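# Place the green block into the blue tray

## Task

Get the green block so that it ends up resting inside the blue tray.

## Robot and tools

Robot: two arms, left_arm and right_arm. left_arm is the robot's own left, on the +y side; right_arm is on the -y side. These names do not match the left or right of a camera image. Bases in the scene frame: left_arm at (+0.078, +0.231, +0.755) m, quat_wxyz (+0.429, +0.284, +0.473, +0.715); right_arm at (+0.078, -0.231, +0.755) m, quat_wxyz (+0.715, +0.473, +0.284, +0.429). Joint ranges (rad), base to gripper: waist -2.880 to 2.880, shoulder 0.000 to 3.142, elbow 0.000 to 3.019 (straight at 2.964), wrist pitch -1.693 to 1.571, wrist yaw -1.571 to 1.571, wrist roll -2.094 to 2.094.

Scene frame, used for reported positions: origin at table-top height above the middle of the robot's foot, +z up, +x forward over the table, +y toward the left arm. The table surface starts near x = +0.15 m and may sit at an angle to the robot. Reported hand positions and orientations can be wrong by a few cm, more when reaching far. Each gripper's fingers point along its own +z and open and close along its own y. end_effector_position is the point between the pads, about 1 cm short of the fingertips.

A command row has 14 numbers, each in [-1, 1], and both arms always appear in it: left_arm dx, dy, dz, rx, ry, rz, opening, then the same seven for right_arm. dx to rz are an offset, not a pose. They are measured along that arm's own Hand target axes, the gripper frame and not the scene frame, starting from the Hand target at the moment the action or move begins. 1.0 equals 0.6 m of travel or 180 degrees. rx, ry, rz make up one rotation vector. Opening is absolute, not an offset: +1 is fully open (0.094 m) and -1 is closed. Six zeros re-command an arm's current Hand target. A 0 in the opening slot is a real command (half open), so resend an arm's current opening to keep its grip unchanged. Repeating an offset moves the hand further each time.

execute_actions(actions, cameras): actions is a list of actions. Each action is a table of up to 15 rows, one per 1/30 s step. A shorter table repeats its last row. Every row counts from the start pose of that action, not from the row before. cameras is a list of names, ["all"], [] or null. With null, an empty actions list returns all images and a non-empty one returns none. An unknown name voids the call. Calling with an empty list shows the full state.

move(target, speed, blend, opening_speed, grip_force, blocking, cameras): drives each gripper in a straight line toward its target. target is one 14-number row, or a list of up to 15 rows. All rows of a list count from the same starting Hand targets. speed is the top path speed in m/s, 0.002 to 4.3, default 0.25; turning is capped at twice that in rad/s. Give one value or one per target. blend (m) rounds the corners at intermediate targets; 0 stops at each one. opening_speed is the finger rate per second on the -1..+1 scale, at least 0.2; use it to close gently. grip_force is newtons per finger pad, 10 to 50, one value or one per arm. It stays in effect, and lower values close slowly. blocking=false returns early while the motion continues. Paths do not avoid obstacles or the other arm, and the whole move is capped at 10 s. Avoid paths close to an arm's own base, because they can flip its shoulder posture. The result adds a move: line. done means the arm settled within 10 mm and 2 degrees; other words are off_target, moving, held or fault. limits=paced means the pose was clipped; limits=held means steps were withheld.

wait(seconds 0 to 10) runs the scene with the commands held. stop brakes a running move. zoom_image(camera, region [x0,y0,x1,y1] in pixels, at most 504 by 504) enlarges part of the newest image from cam_head_left, cam_head_right, cam_over, cam_left_wrist or cam_right_wrist (each 896x504). finished_scene(scene=1) ends the run for good, and the block must stay in the tray with no help from the robot.

Reading results: Hand target is the last commanded pose after clipping, and the next offsets start from it. A gripper often stops short of it because of friction or load. Another command asks for the pose again; if the hand still falls short, send the remaining gap as an offset. Orientation commands are clipped to within 40 degrees of the measured orientation each step. grip_measured uses the opening scale and reads up to about 2.5 mm wide when the gripper is empty. On a firmly held hard object it reads about 3 mm narrower than the object, so a reading near -1 after closing suggests nothing was caught. The last Joint positions entry per arm is the opening in metres. Joint torques include the arm's own weight. grip_effort_nm is the gripper motor effort; negative means closing. Joint velocities may show within noise. Tool commands shows the current opening commands. Motor temperatures are listed too. MOTOR HOT appears at 85 °C, and at 100 °C the arm drops and stays dead for 30 to 60 s. Holding loads, reaching far out or pushing against something heats the motors.

Avoid: knocking or dropping anything off the table; releasing a moving object; fast hits on fixed or heavy objects; any contact between the two arms, grippers or wrist cameras, including one gripper closing on the other's fingers. A blocked arm keeps pressing until it is commanded back past its gripper. Impacts grow harder with speed and with targets set deeper past the contact point. To release, command an opening well above grip_measured.

Each tool is called as name([rows], argument=value, ...), one row to a line, values as JSON.

## Session

execute_actions(actions=[])

Scene clock: 0.00 s.
left_arm: end_effector_position=(+0.4155, +0.5805, +0.2825) grip_measured=+1.000 grip_effort_nm=n/a end_effector_quat_wxyz=(+0.143, -0.678, +0.709, +0.132) | right_arm: end_effector_position=(+0.4169, +0.0800, +0.1010) grip_measured=+1.000 grip_effort_nm=n/a end_effector_quat_wxyz=(+0.200, -0.023, +0.978, -0.056)
Joint positions: left_arm=[-1.369 1.552 0.919 0.453 -0.133 -0.962 0.094] | right_arm=[-0.863 2.72 1.619 1.106 0.611 -0.52 0.094]
Joint velocities: within noise
Joint torques (N m): no reading
Motor temperatures (°C): left_arm=[25 31 27 24 23 25 26] | right_arm=[27 26 26 24 26 23 25]
Heat: left arm: hottest shoulder 31 °C; right arm: hottest waist 27 °C.
Hand target: left_arm +0.4151, +0.5806, +0.2841; -0.144, +0.678, -0.709, -0.133 | right_arm +0.4103, +0.0749, +0.0978; +0.195, -0.024, +0.979, -0.058
Tool commands: left_gripper/opening=+1.0 right_gripper/opening=+1.0

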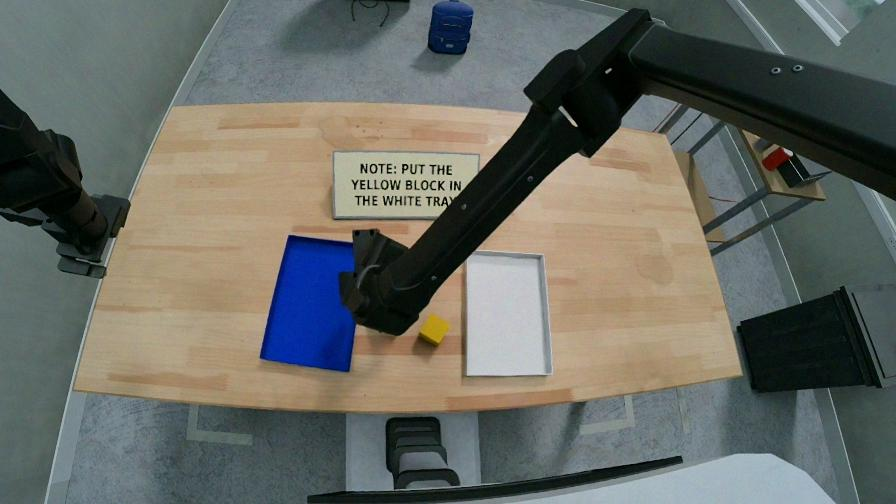

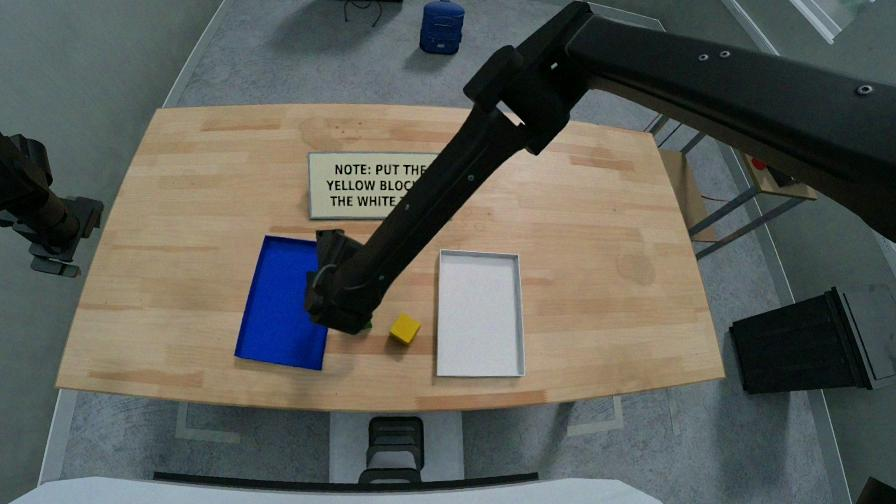

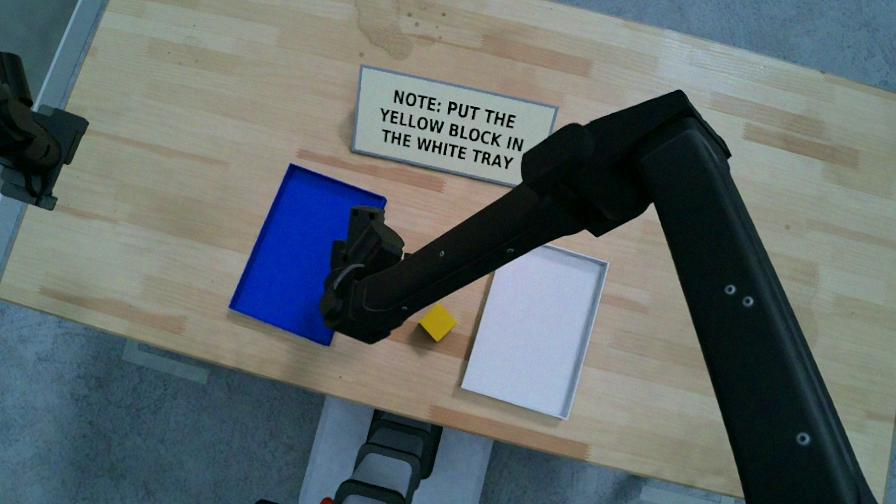

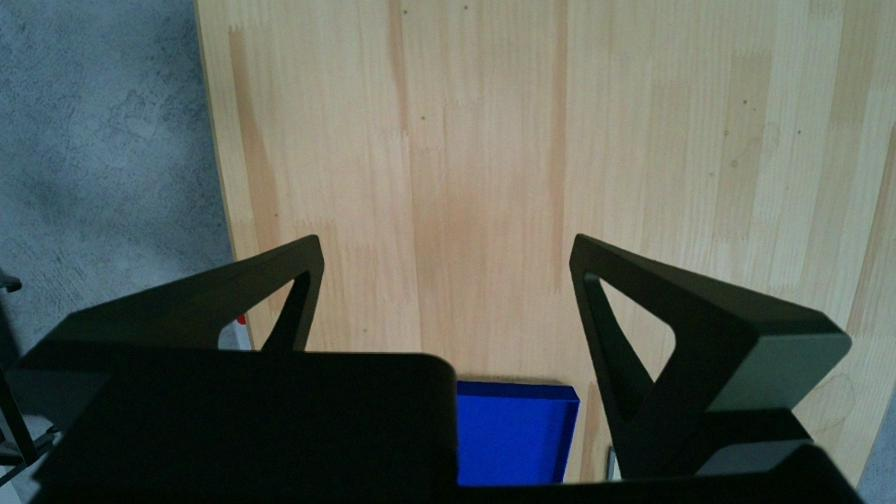

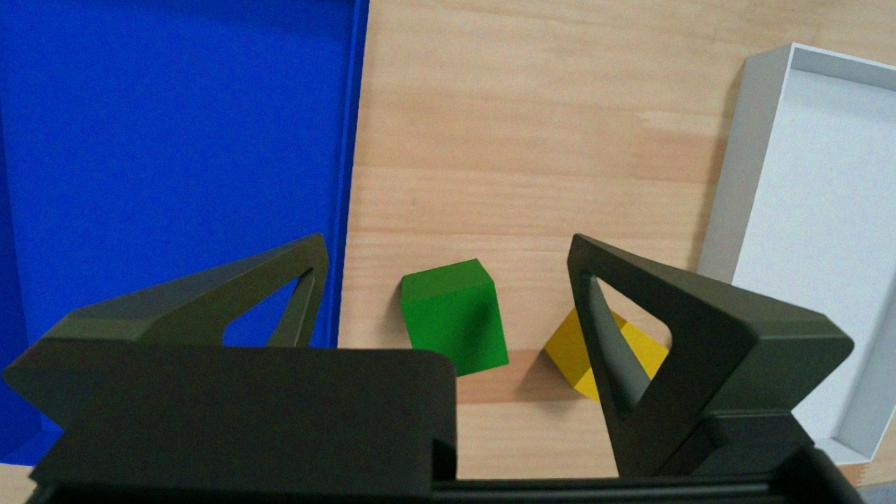

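zoom_image(camera="cam_right_wrist", region=[320, 180, 720, 420])

zoom_image(camera="cam_over", region=[220, 150, 620, 430])

zoom_image(camera="cam_head_left", region=[240, 200, 580, 420])

Scaled by 1.260 from the camera's 896x504 image, which has a finer 1280x720 frame.

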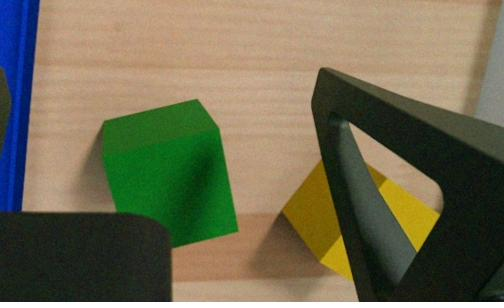

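Scaled by 1.260 from the camera's 896x504 image, which has a finer 1280x720 frame.

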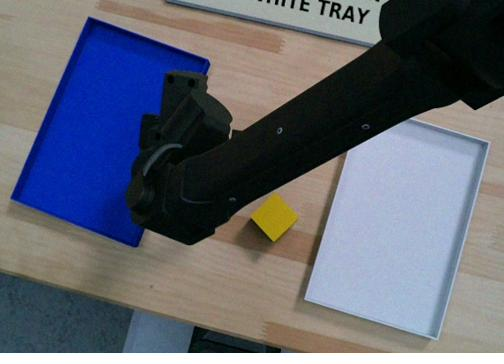

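Scaled by 1.482 from the camera's 896x504 image, which has a finer 1280x720 frame.

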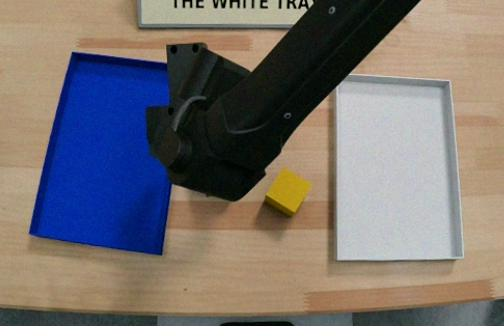

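move(target=[0,0,0,0,0,0,1, 0.0963,-0.0142,0.0095,-0.0533,0.0211,-0.0333,1], speed=0.2, cameras=["cam_right_wrist","cam_head_left","cam_over"])

Scene clock: 61.73 s.
left_arm: end_effector_position=(+0.4155, +0.5805, +0.2825) grip_measured=+1.000 grip_effort_nm=0.01 end_effector_quat_wxyz=(+0.143, -0.678, +0.709, +0.132) | right_arm: end_effector_position=(+0.3732, +0.0776, +0.0802) grip_measured=+1.000 grip_effort_nm=0.01 end_effector_quat_wxyz=(+0.171, -0.081, +0.982, +0.019)
Joint positions: left_arm=[-1.369 1.552 0.919 0.453 -0.133 -0.962 0.094] | right_arm=[-0.925 2.72 1.564 1.017 0.424 -0.54 0.094]
Joint torques (N m): left_arm=[1.55 -13.92 -2.43 0.47 -0.3 -0.06] | right_arm=[12.57 -3.14 -5.67 0.44 -0.26 -0.12]
Heat: left arm: hottest shoulder 32 °C; right arm: hottest waist 29 °C.
Hand target: left_arm +0.4151, +0.5806, +0.2841; -0.144, +0.678, -0.709, -0.133 | right_arm +0.3592, +0.0617, +0.0718; +0.156, -0.090, +0.984, +0.013
Off the commanded pose: left_arm 0.002 m, 0 deg | right_arm 0.023 m, 2 deg.
move: off_target (right_arm)
Images, in order (width x height): cam_head_left 896x504, cam_over 896x504, cam_right_wrist 896x504.

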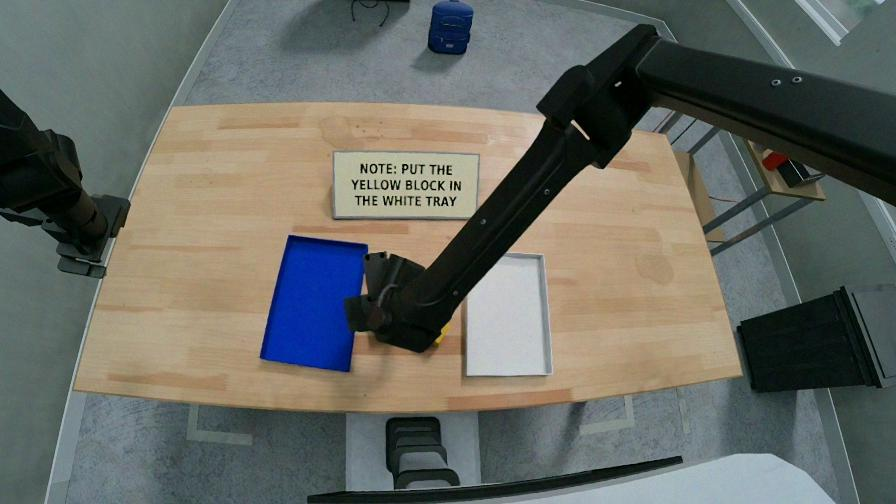

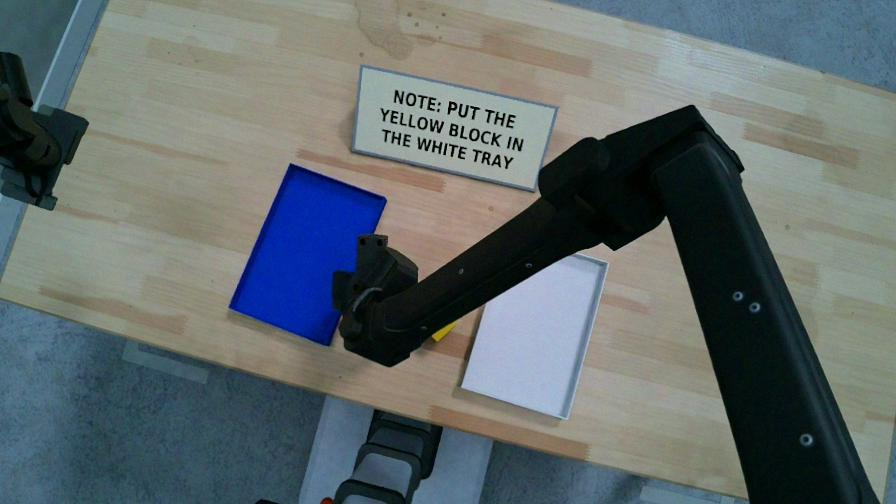

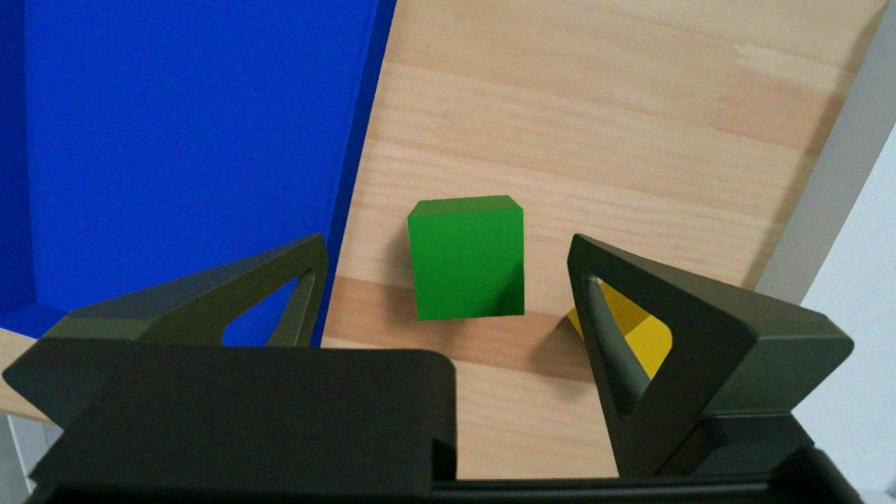

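move(target=[0,0,0,0,0,0,1, 0.0376,-0.0137,0.0407,-0.0046,0,-0.0143,1], speed=0.12, cameras=["cam_right_wrist"])

Scene clock: 94.70 s.
left_arm: end_effector_position=(+0.4155, +0.5805, +0.2825) grip_measured=+1.000 grip_effort_nm=0.01 end_effector_quat_wxyz=(+0.143, -0.678, +0.709, +0.132) | right_arm: end_effector_position=(+0.3605, +0.0656, +0.0545) grip_measured=+1.000 grip_effort_nm=0.00 end_effector_quat_wxyz=(+0.168, -0.107, +0.980, +0.024)
Joint positions: left_arm=[-1.369 1.552 0.919 0.453 -0.133 -0.962 0.094] | right_arm=[-0.97 2.755 1.612 0.99 0.366 -0.59 0.094]
Joint torques (N m): left_arm=[1.55 -13.98 -2.44 0.47 -0.3 -0.06] | right_arm=[11.69 -1.79 -3.88 0.43 -0.27 -0.14]
Heat: left arm: hottest shoulder 32 °C; right arm: hottest waist 29 °C.
Hand target: left_arm +0.4151, +0.5806, +0.2841; -0.144, +0.678, -0.709, -0.133 | right_arm +0.3472, +0.0510, +0.0415; +0.156, -0.113, +0.981, +0.016
Off the commanded pose: left_arm 0.002 m, 0 deg | right_arm 0.024 m, 2 deg.
move: off_target (right_arm)
Images, in order (width x height): cam_right_wrist 896x504.

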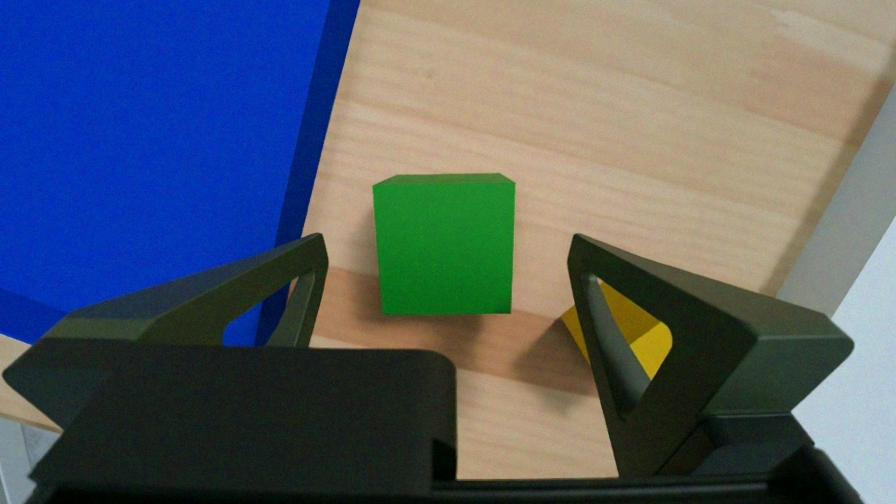

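zoom_image(camera="cam_right_wrist", region=[500, 220, 800, 420])

Scaled by 1.680 from the camera's 896x504 image, which has a finer 1280x720 frame.

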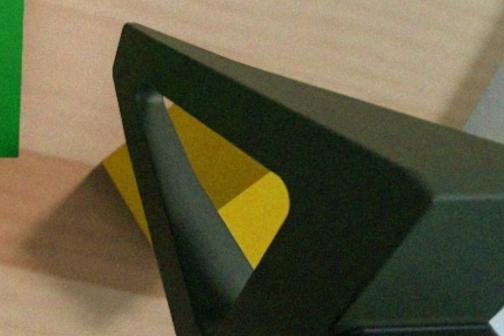

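move([
  [0,0,0,0,0,0,1, 0,0,0,0,0,0,0.45],
  [0,0,0,0,0,0,1, 0.0121,0.0024,0.0442,0,0,0,0.45],
], speed=0.1, opening_speed=1.5, cameras=["cam_right_wrist"])

Scene clock: 135.93 s.
left_arm: end_effector_position=(+0.4155, +0.5805, +0.2825) grip_measured=+1.000 grip_effort_nm=0.01 end_effector_quat_wxyz=(+0.143, -0.678, +0.709, +0.132) | right_arm: end_effector_position=(+0.3635, +0.0714, +0.0294) grip_measured=+0.452 grip_effort_nm=-0.08 end_effector_quat_wxyz=(+0.169, -0.108, +0.979, +0.026)
Joint positions: left_arm=[-1.369 1.552 0.919 0.453 -0.133 -0.962 0.094] | right_arm=[-0.983 2.806 1.718 0.936 0.348 -0.594 0.068]
Joint torques (N m): left_arm=[1.55 -13.92 -2.43 0.47 -0.3 -0.06] | right_arm=[11.52 -1.49 -3.59 0.42 -0.28 -0.13]
Heat: left arm: hottest shoulder 32 °C; right arm: hottest waist 29 °C.
Hand target: left_arm +0.4151, +0.5806, +0.2841; -0.144, +0.678, -0.709, -0.133 | right_arm +0.3479, +0.0527, +0.0141; +0.156, -0.113, +0.981, +0.016
Off the commanded pose: left_arm 0.002 m, 0 deg | right_arm 0.029 m, 2 deg.
move: off_target (right_arm)
Images, in order (width x height): cam_right_wrist 896x504.

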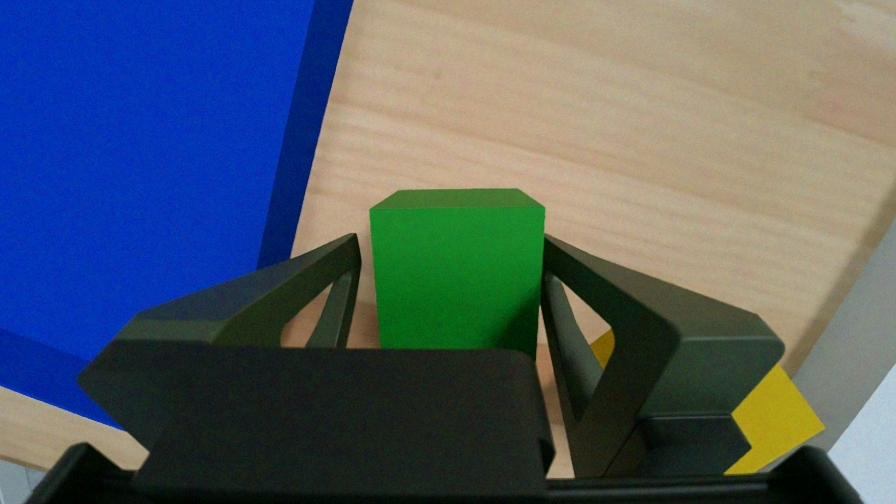

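move([
  [0,0,0,0,0,0,1, 0,0,0,0,0,0,-0.06],
  [0,0,0,0,0,0,1, -0.0548,0.0112,-0.1153,0,0,0,-0.06],
], speed=0.12, opening_speed=0.5, grip_force=35, cameras=["cam_right_wrist","cam_head_left"])

Scene clock: 155.67 s.
left_arm: end_effector_position=(+0.4155, +0.5805, +0.2825) grip_measured=+1.000 grip_effort_nm=0.01 end_effector_quat_wxyz=(+0.143, -0.678, +0.709, +0.132) | right_arm: end_effector_position=(+0.3576, +0.0523, +0.0779) grip_measured=+0.072 grip_effort_nm=-0.75 end_effector_quat_wxyz=(+0.154, -0.111, +0.982, +0.009)
Joint positions: left_arm=[-1.369 1.552 0.919 0.453 -0.133 -0.962 0.094] | right_arm=[-0.959 2.697 1.509 1.022 0.417 -0.596 0.05]
Joint torques (N m): left_arm=[1.55 -13.92 -2.41 0.47 -0.29 -0.06] | right_arm=[15.27 -3.6 -7.02 1.14 -0.05 0.02]
Heat: left arm: hottest shoulder 32 °C; right arm: hottest waist 29 °C.
Hand target: left_arm +0.4151, +0.5806, +0.2841; -0.144, +0.678, -0.709, -0.133 | right_arm +0.3559, +0.0618, +0.0901; +0.156, -0.113, +0.981, +0.016
Off the commanded pose: left_arm 0.002 m, 0 deg | right_arm 0.015 m, 1 deg.
grip_force (N): 35, 35
move: off_target (right_arm)
Images, in order (width x height): cam_head_left 896x504, cam_right_wrist 896x504.

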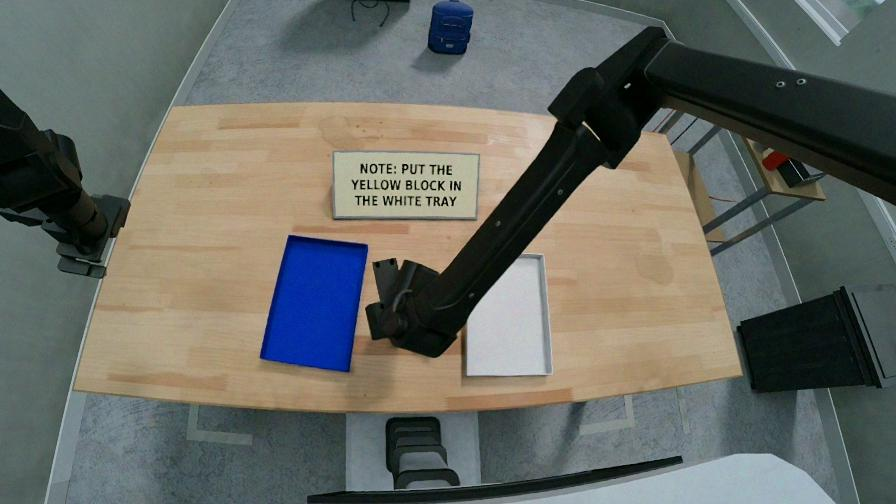

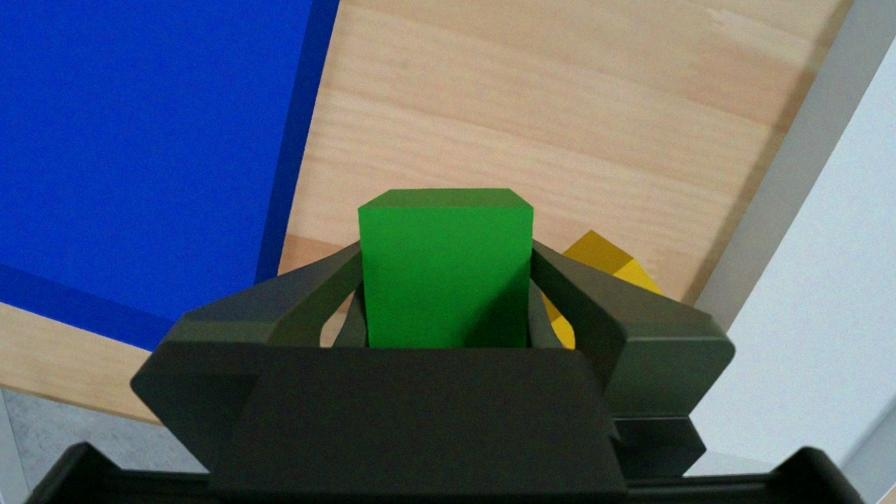

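move([
  [0,0,0,0,0,0,1, -0.0268,0.0142,-0.0438,0,0,0,-0.06],
  [0,0,0,0,0,0,1, -0.1255,0.2423,0.0015,0,0,0,-0.06],
], speed=0.2, blend=[0.02, 0], cameras=["cam_right_wrist","cam_head_left","cam_over"])

Scene clock: 164.77 s.
left_arm: end_effector_position=(+0.4155, +0.5805, +0.2825) grip_measured=+1.000 grip_effort_nm=0.01 end_effector_quat_wxyz=(+0.143, -0.678, +0.709, +0.132) | right_arm: end_effector_position=(+0.4006, +0.2058, +0.1062) grip_measured=+0.072 grip_effort_nm=-0.75 end_effector_quat_wxyz=(+0.158, -0.111, +0.981, +0.008)
Joint positions: left_arm=[-1.369 1.552 0.919 0.453 -0.133 -0.962 0.094] | right_arm=[-0.737 2.838 1.836 0.822 0.633 -0.556 0.05]
Joint torques (N m): left_arm=[1.61 -13.92 -2.43 0.47 -0.3 -0.06] | right_arm=[20.66 -2.73 -2.07 0.36 -0.06 0.08]
Heat: left arm: hottest shoulder 32 °C; right arm: hottest waist 29 °C.
Hand target: left_arm +0.4151, +0.5806, +0.2841; -0.144, +0.678, -0.709, -0.133 | right_arm +0.3932, +0.2196, +0.1120; +0.156, -0.113, +0.981, +0.016
Off the commanded pose: left_arm 0.002 m, 0 deg | right_arm 0.017 m, 1 deg.
grip_force (N): 35, 35
move: off_target (right_arm); blend cut to 0.0162 m at target 1
Images, in order (width x height): cam_head_left 896x504, cam_over 896x504, cam_right_wrist 896x504.

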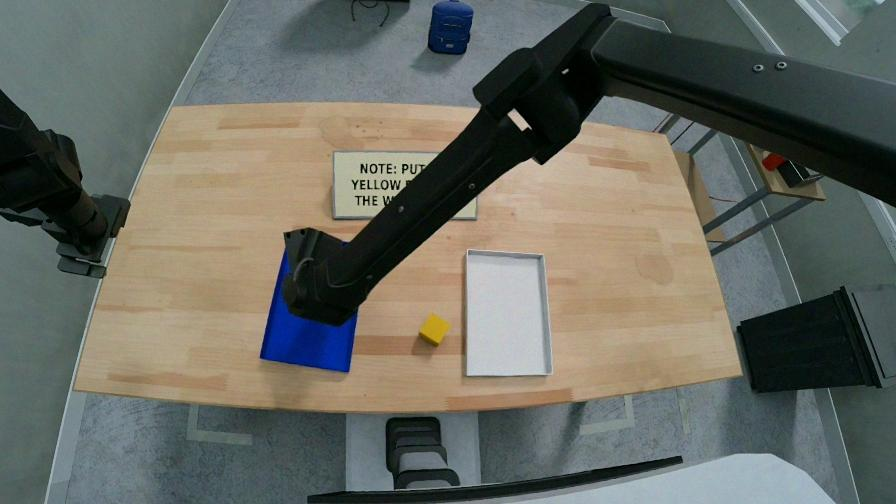

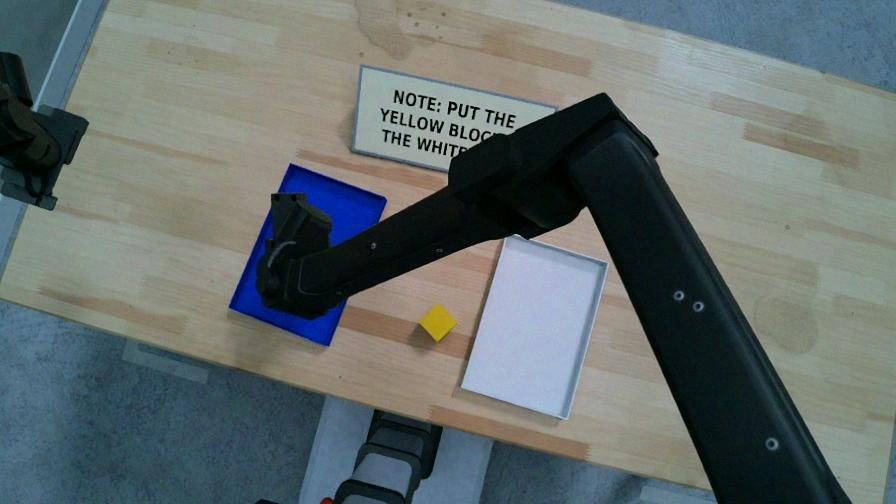

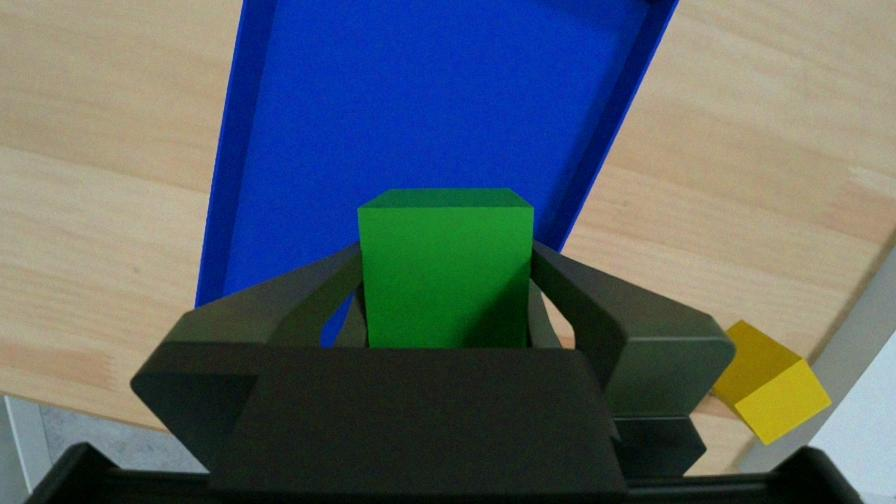

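move(target=[0,0,0,0,0,0,1, 0.0322,0.0342,0.1068,0,0,0,-0.06], speed=0.12, cameras=["cam_right_wrist"])

Scene clock: 175.30 s.
left_arm: end_effector_position=(+0.4155, +0.5805, +0.2825) grip_measured=+1.000 grip_effort_nm=0.01 end_effector_quat_wxyz=(+0.143, -0.678, +0.709, +0.132) | right_arm: end_effector_position=(+0.4023, +0.2541, +0.0618) grip_measured=+0.072 grip_effort_nm=-0.75 end_effector_quat_wxyz=(+0.167, -0.112, +0.979, +0.023)
Joint positions: left_arm=[-1.369 1.552 0.919 0.453 -0.133 -0.962 0.094] | right_arm=[-0.737 3.03 2.186 0.669 0.597 -0.556 0.05]
Joint torques (N m): left_arm=[1.55 -13.98 -2.41 0.46 -0.29 -0.06] | right_arm=[18.14 -2.08 -1.11 0.34 -0.28 -0.01]
Heat: left arm: hottest shoulder 32 °C; right arm: hottest waist 30 °C.
Hand target: left_arm +0.4151, +0.5806, +0.2841; -0.144, +0.678, -0.709, -0.133 | right_arm +0.3897, +0.2397, +0.0450; +0.156, -0.113, +0.981, +0.016
Off the commanded pose: left_arm 0.002 m, 0 deg | right_arm 0.025 m, 2 deg.
grip_force (N): 35, 35
move: off_target (right_arm)
Images, in order (width x height): cam_right_wrist 896x504.

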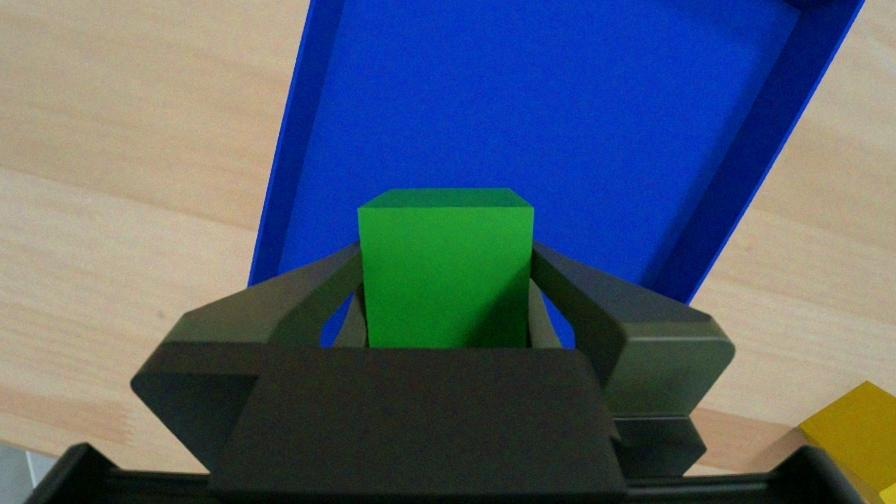

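move(target=[0,0,0,0,0,0,1, 0.0166,-0.0153,0.0393,0,0,0,-0.06], speed=0.07, cameras=["cam_right_wrist"])

Scene clock: 185.70 s.
left_arm: end_effector_position=(+0.4155, +0.5805, +0.2825) grip_measured=+1.000 grip_effort_nm=0.01 end_effector_quat_wxyz=(+0.143, -0.678, +0.709, +0.132) | right_arm: end_effector_position=(+0.4045, +0.2498, +0.0406) grip_measured=+0.072 grip_effort_nm=-0.75 end_effector_quat_wxyz=(+0.169, -0.109, +0.979, +0.027)
Joint positions: left_arm=[-1.369 1.552 0.919 0.453 -0.133 -0.962 0.094] | right_arm=[-0.762 3.075 2.278 0.627 0.565 -0.556 0.05]
Joint torques (N m): left_arm=[1.61 -13.92 -2.43 0.47 -0.3 -0.06] | right_arm=[17.49 -1.73 -0.91 0.49 -0.29 -0.08]
Heat: left arm: hottest shoulder 32 °C; right arm: hottest waist 30 °C.
Hand target: left_arm +0.4151, +0.5806, +0.2841; -0.144, +0.678, -0.709, -0.133 | right_arm +0.3901, +0.2302, +0.0195; +0.156, -0.113, +0.981, +0.016
Off the commanded pose: left_arm 0.002 m, 0 deg | right_arm 0.032 m, 2 deg.
grip_force (N): 35, 35
move: off_target (right_arm)
Images, in order (width x height): cam_right_wrist 896x504.

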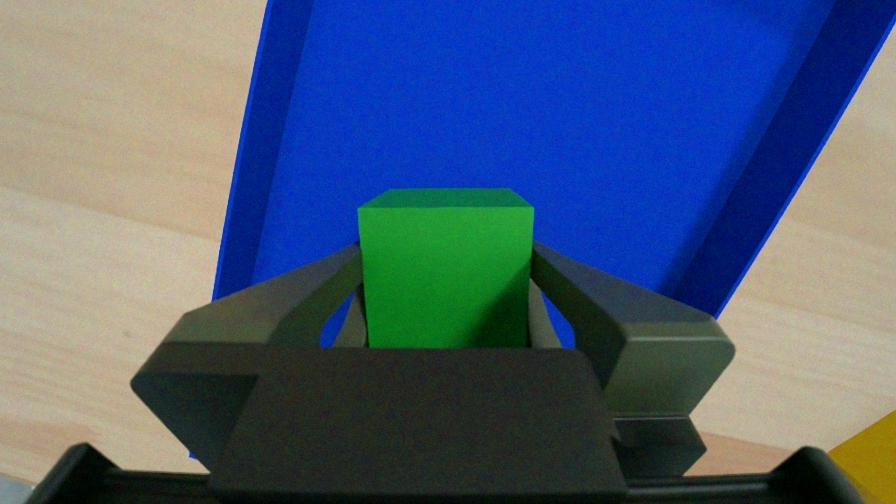

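move(target=[0,0,0,0,0,0,1, 0.0046,-0.0032,0.0117,0,0,0,-0.06], speed=0.05, cameras=[])

Scene clock: 190.27 s.
left_arm: end_effector_position=(+0.4155, +0.5805, +0.2825) grip_measured=+1.000 grip_effort_nm=0.01 end_effector_quat_wxyz=(+0.143, -0.678, +0.709, +0.132) | right_arm: end_effector_position=(+0.4048, +0.2516, +0.0362) grip_measured=+0.072 grip_effort_nm=-0.75 end_effector_quat_wxyz=(+0.170, -0.109, +0.979, +0.029)
Joint positions: left_arm=[-1.369 1.552 0.919 0.453 -0.133 -0.962 0.094] | right_arm=[-0.765 3.092 2.311 0.612 0.558 -0.556 0.05]
Joint torques (N m): left_arm=[1.55 -13.92 -2.43 0.47 -0.3 -0.06] | right_arm=[16.97 -1.73 -0.81 0.44 -0.3 -0.09]
Heat: left arm: hottest shoulder 32 °C; right arm: hottest waist 30 °C.
Hand target: left_arm +0.4151, +0.5806, +0.2841; -0.144, +0.678, -0.709, -0.133 | right_arm +0.3900, +0.2282, +0.0121; +0.156, -0.113, +0.981, +0.016
Off the commanded pose: left_arm 0.002 m, 0 deg | right_arm 0.037 m, 2 deg.
grip_force (N): 35, 35
move: off_target (right_arm)
No camera images: "cameras" was empty.

move(target=[0,0,0,0,0,0,1, 0.0046,-0.0055,0.0095,0,0,0,-0.06], speed=0.05, cameras=["cam_right_wrist"])

Scene clock: 193.10 s.
left_arm: end_effector_position=(+0.4155, +0.5805, +0.2825) grip_measured=+1.000 grip_effort_nm=0.01 end_effector_quat_wxyz=(+0.143, -0.678, +0.709, +0.132) | right_arm: end_effector_position=(+0.4054, +0.2488, +0.0310) grip_measured=+0.072 grip_effort_nm=-0.75 end_effector_quat_wxyz=(+0.171, -0.108, +0.979, +0.029)
Joint positions: left_arm=[-1.369 1.552 0.919 0.453 -0.133 -0.962 0.094] | right_arm=[-0.773 3.101 2.329 0.606 0.548 -0.556 0.05]
Joint torques (N m): left_arm=[1.61 -13.92 -2.41 0.49 -0.3 -0.06] | right_arm=[16.79 -1.44 -0.53 0.31 -0.29 -0.11]
Heat: left arm: hottest shoulder 32 °C; right arm: hottest waist 30 °C.
Hand target: left_arm +0.4151, +0.5806, +0.2841; -0.144, +0.678, -0.709, -0.133 | right_arm +0.3898, +0.2247, +0.0057; +0.156, -0.113, +0.981, +0.016
Off the commanded pose: left_arm 0.002 m, 0 deg | right_arm 0.038 m, 2 deg.
grip_force (N): 35, 35
move: off_target (right_arm)
Images, in order (width x height): cam_right_wrist 896x504.

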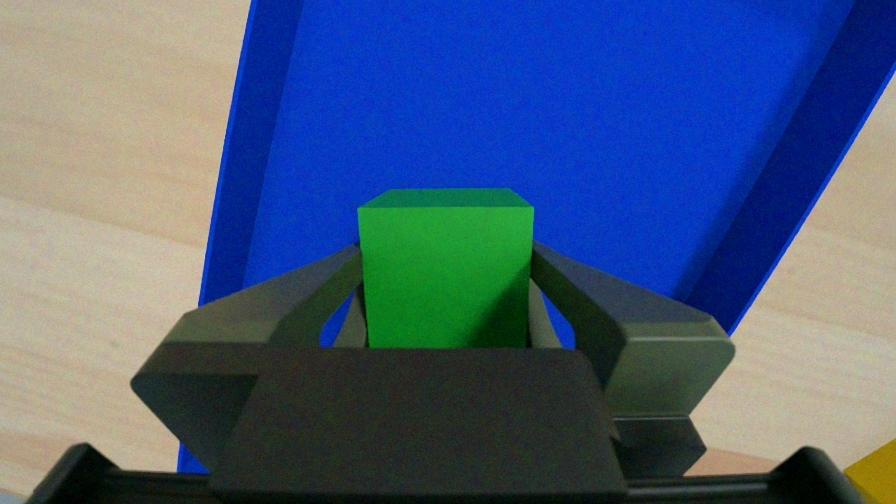

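move(target=[0,0,0,0,0,0,1, 0.0026,0,0.0079,0,0,0,-0.06], speed=0.05, cameras=[])

Scene clock: 196.93 s.
left_arm: end_effector_position=(+0.4155, +0.5805, +0.2825) grip_measured=+1.000 grip_effort_nm=0.01 end_effector_quat_wxyz=(+0.143, -0.678, +0.709, +0.132) | right_arm: end_effector_position=(+0.4075, +0.2498, +0.0298) grip_measured=+0.072 grip_effort_nm=-0.75 end_effector_quat_wxyz=(+0.174, -0.108, +0.978, +0.028)
Joint positions: left_arm=[-1.369 1.552 0.919 0.453 -0.133 -0.962 0.094] | right_arm=[-0.773 3.11 2.348 0.602 0.548 -0.561 0.05]
Joint torques (N m): left_arm=[1.61 -13.92 -2.43 0.47 -0.29 -0.06] | right_arm=[16.56 -1.03 -0.2 0.05 -0.42 -0.09]
Heat: left arm: hottest shoulder 32 °C; right arm: hottest waist 31 °C.
Hand target: left_arm +0.4151, +0.5806, +0.2841; -0.144, +0.678, -0.709, -0.133 | right_arm +0.3900, +0.2247, +0.0008; +0.156, -0.113, +0.981, +0.016
Off the commanded pose: left_arm 0.002 m, 0 deg | right_arm 0.042 m, 3 deg.
grip_force (N): 35, 35
move: off_target (right_arm)
No camera images: "cameras" was empty.

move([
  [0,0,0,0,0,0,1, 0,0,0,0,0,0,0.6],
  [0,0,0,0,0,0,1, -0.0515,0.0277,-0.071,0,0,0,0.6],
], speed=0.08, opening_speed=0.6, cameras=["cam_right_wrist"])

Scene clock: 208.97 s.
left_arm: end_effector_position=(+0.4155, +0.5805, +0.2825) grip_measured=+1.000 grip_effort_nm=0.01 end_effector_quat_wxyz=(+0.143, -0.678, +0.709, +0.132) | right_arm: end_effector_position=(+0.3975, +0.2321, +0.0379) grip_measured=+0.598 grip_effort_nm=0.09 end_effector_quat_wxyz=(+0.149, -0.117, +0.982, +0.009)
Joint positions: left_arm=[-1.369 1.552 0.919 0.453 -0.133 -0.962 0.094] | right_arm=[-0.774 3.041 2.219 0.624 0.601 -0.561 0.075]
Joint torques (N m): left_arm=[1.55 -13.98 -2.43 0.47 -0.3 -0.06] | right_arm=[21.6 -3.31 -2.56 1.06 -0.02 0.06]
Heat: left arm: hottest shoulder 32 °C; right arm: hottest waist 31 °C.
Hand target: left_arm +0.4151, +0.5806, +0.2841; -0.144, +0.678, -0.709, -0.133 | right_arm +0.4016, +0.2449, +0.0508; +0.156, -0.113, +0.981, +0.016
Off the commanded pose: left_arm 0.002 m, 0 deg | right_arm 0.019 m, 1 deg.
grip_force (N): 35, 35
move: off_target (right_arm)
Images, in order (width x height): cam_right_wrist 896x504.

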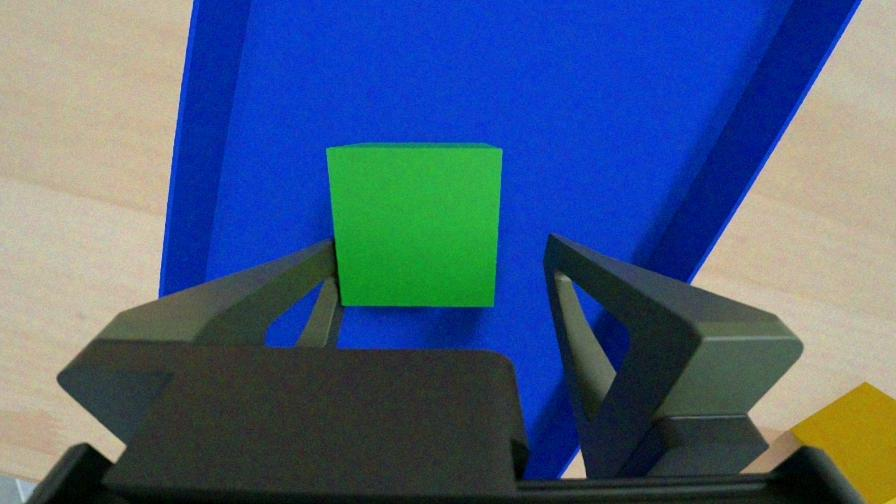

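move([
  [0,0,0,0,0,0,1, 0,0,0,0,0,0,0.75],
  [0,0,0,0,0,0,1, -0.0098,0.0162,-0.0179,0,0,0,0.75],
  [0,0,0,0,0,0,1, -0.0708,0.0153,-0.2047,0,0,0,0.75],
], speed=[0.08, 0.06, 0.15], blend=[0, 0.005, 0], opening_speed=1.0, cameras=["cam_right_wrist", "cam_head_left"])

Scene clock: 216.80 s.
left_arm: end_effector_position=(+0.4155, +0.5805, +0.2825) grip_measured=+1.000 grip_effort_nm=0.01 end_effector_quat_wxyz=(+0.143, -0.678, +0.709, +0.132) | right_arm: end_effector_position=(+0.3996, +0.2496, +0.1710) grip_measured=+0.748 grip_effort_nm=0.09 end_effector_quat_wxyz=(+0.151, -0.119, +0.981, +0.012)
Joint positions: left_arm=[-1.369 1.552 0.919 0.453 -0.133 -0.962 0.094] | right_arm=[-0.624 2.792 1.76 0.813 0.74 -0.527 0.082]
Joint torques (N m): left_arm=[1.61 -13.92 -2.43 0.46 -0.3 -0.06] | right_arm=[21.71 -4.84 -3.3 1.16 -0.02 0.09]
Heat: left arm: hottest shoulder 32 °C; right arm: hottest waist 31 °C.
Hand target: left_arm +0.4151, +0.5806, +0.2841; -0.144, +0.678, -0.709, -0.133 | right_arm +0.4019, +0.2546, +0.1806; +0.156, -0.113, +0.981, +0.016
Off the commanded pose: left_arm 0.002 m, 0 deg | right_arm 0.011 m, 1 deg.
grip_force (N): 35, 35
move: off_target (right_arm)
Images, in order (width x height): cam_head_left 896x504, cam_right_wrist 896x504.

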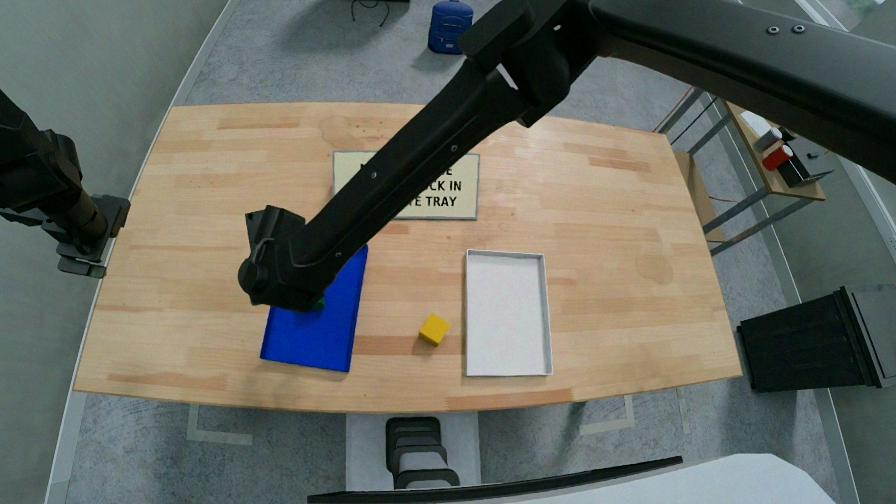

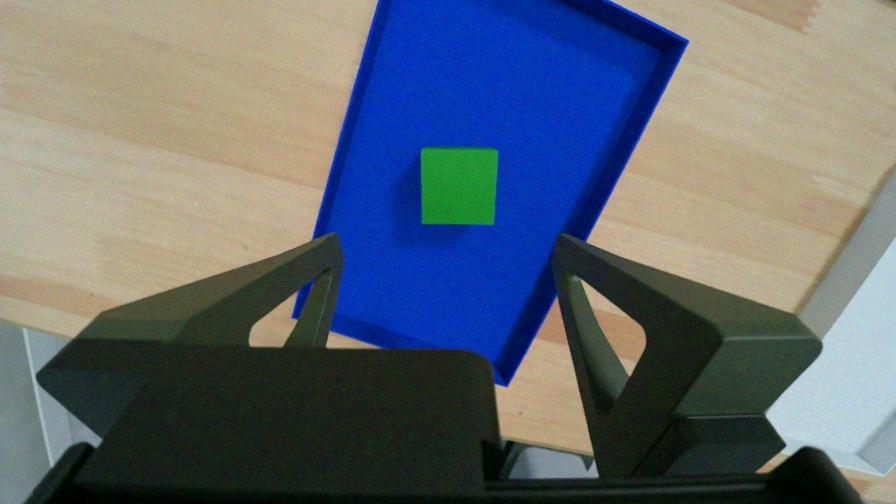

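The green block is sitting flat in the blue tray, and the gripper is clear of it.

finished_scene()

The scene is finished: the task was done.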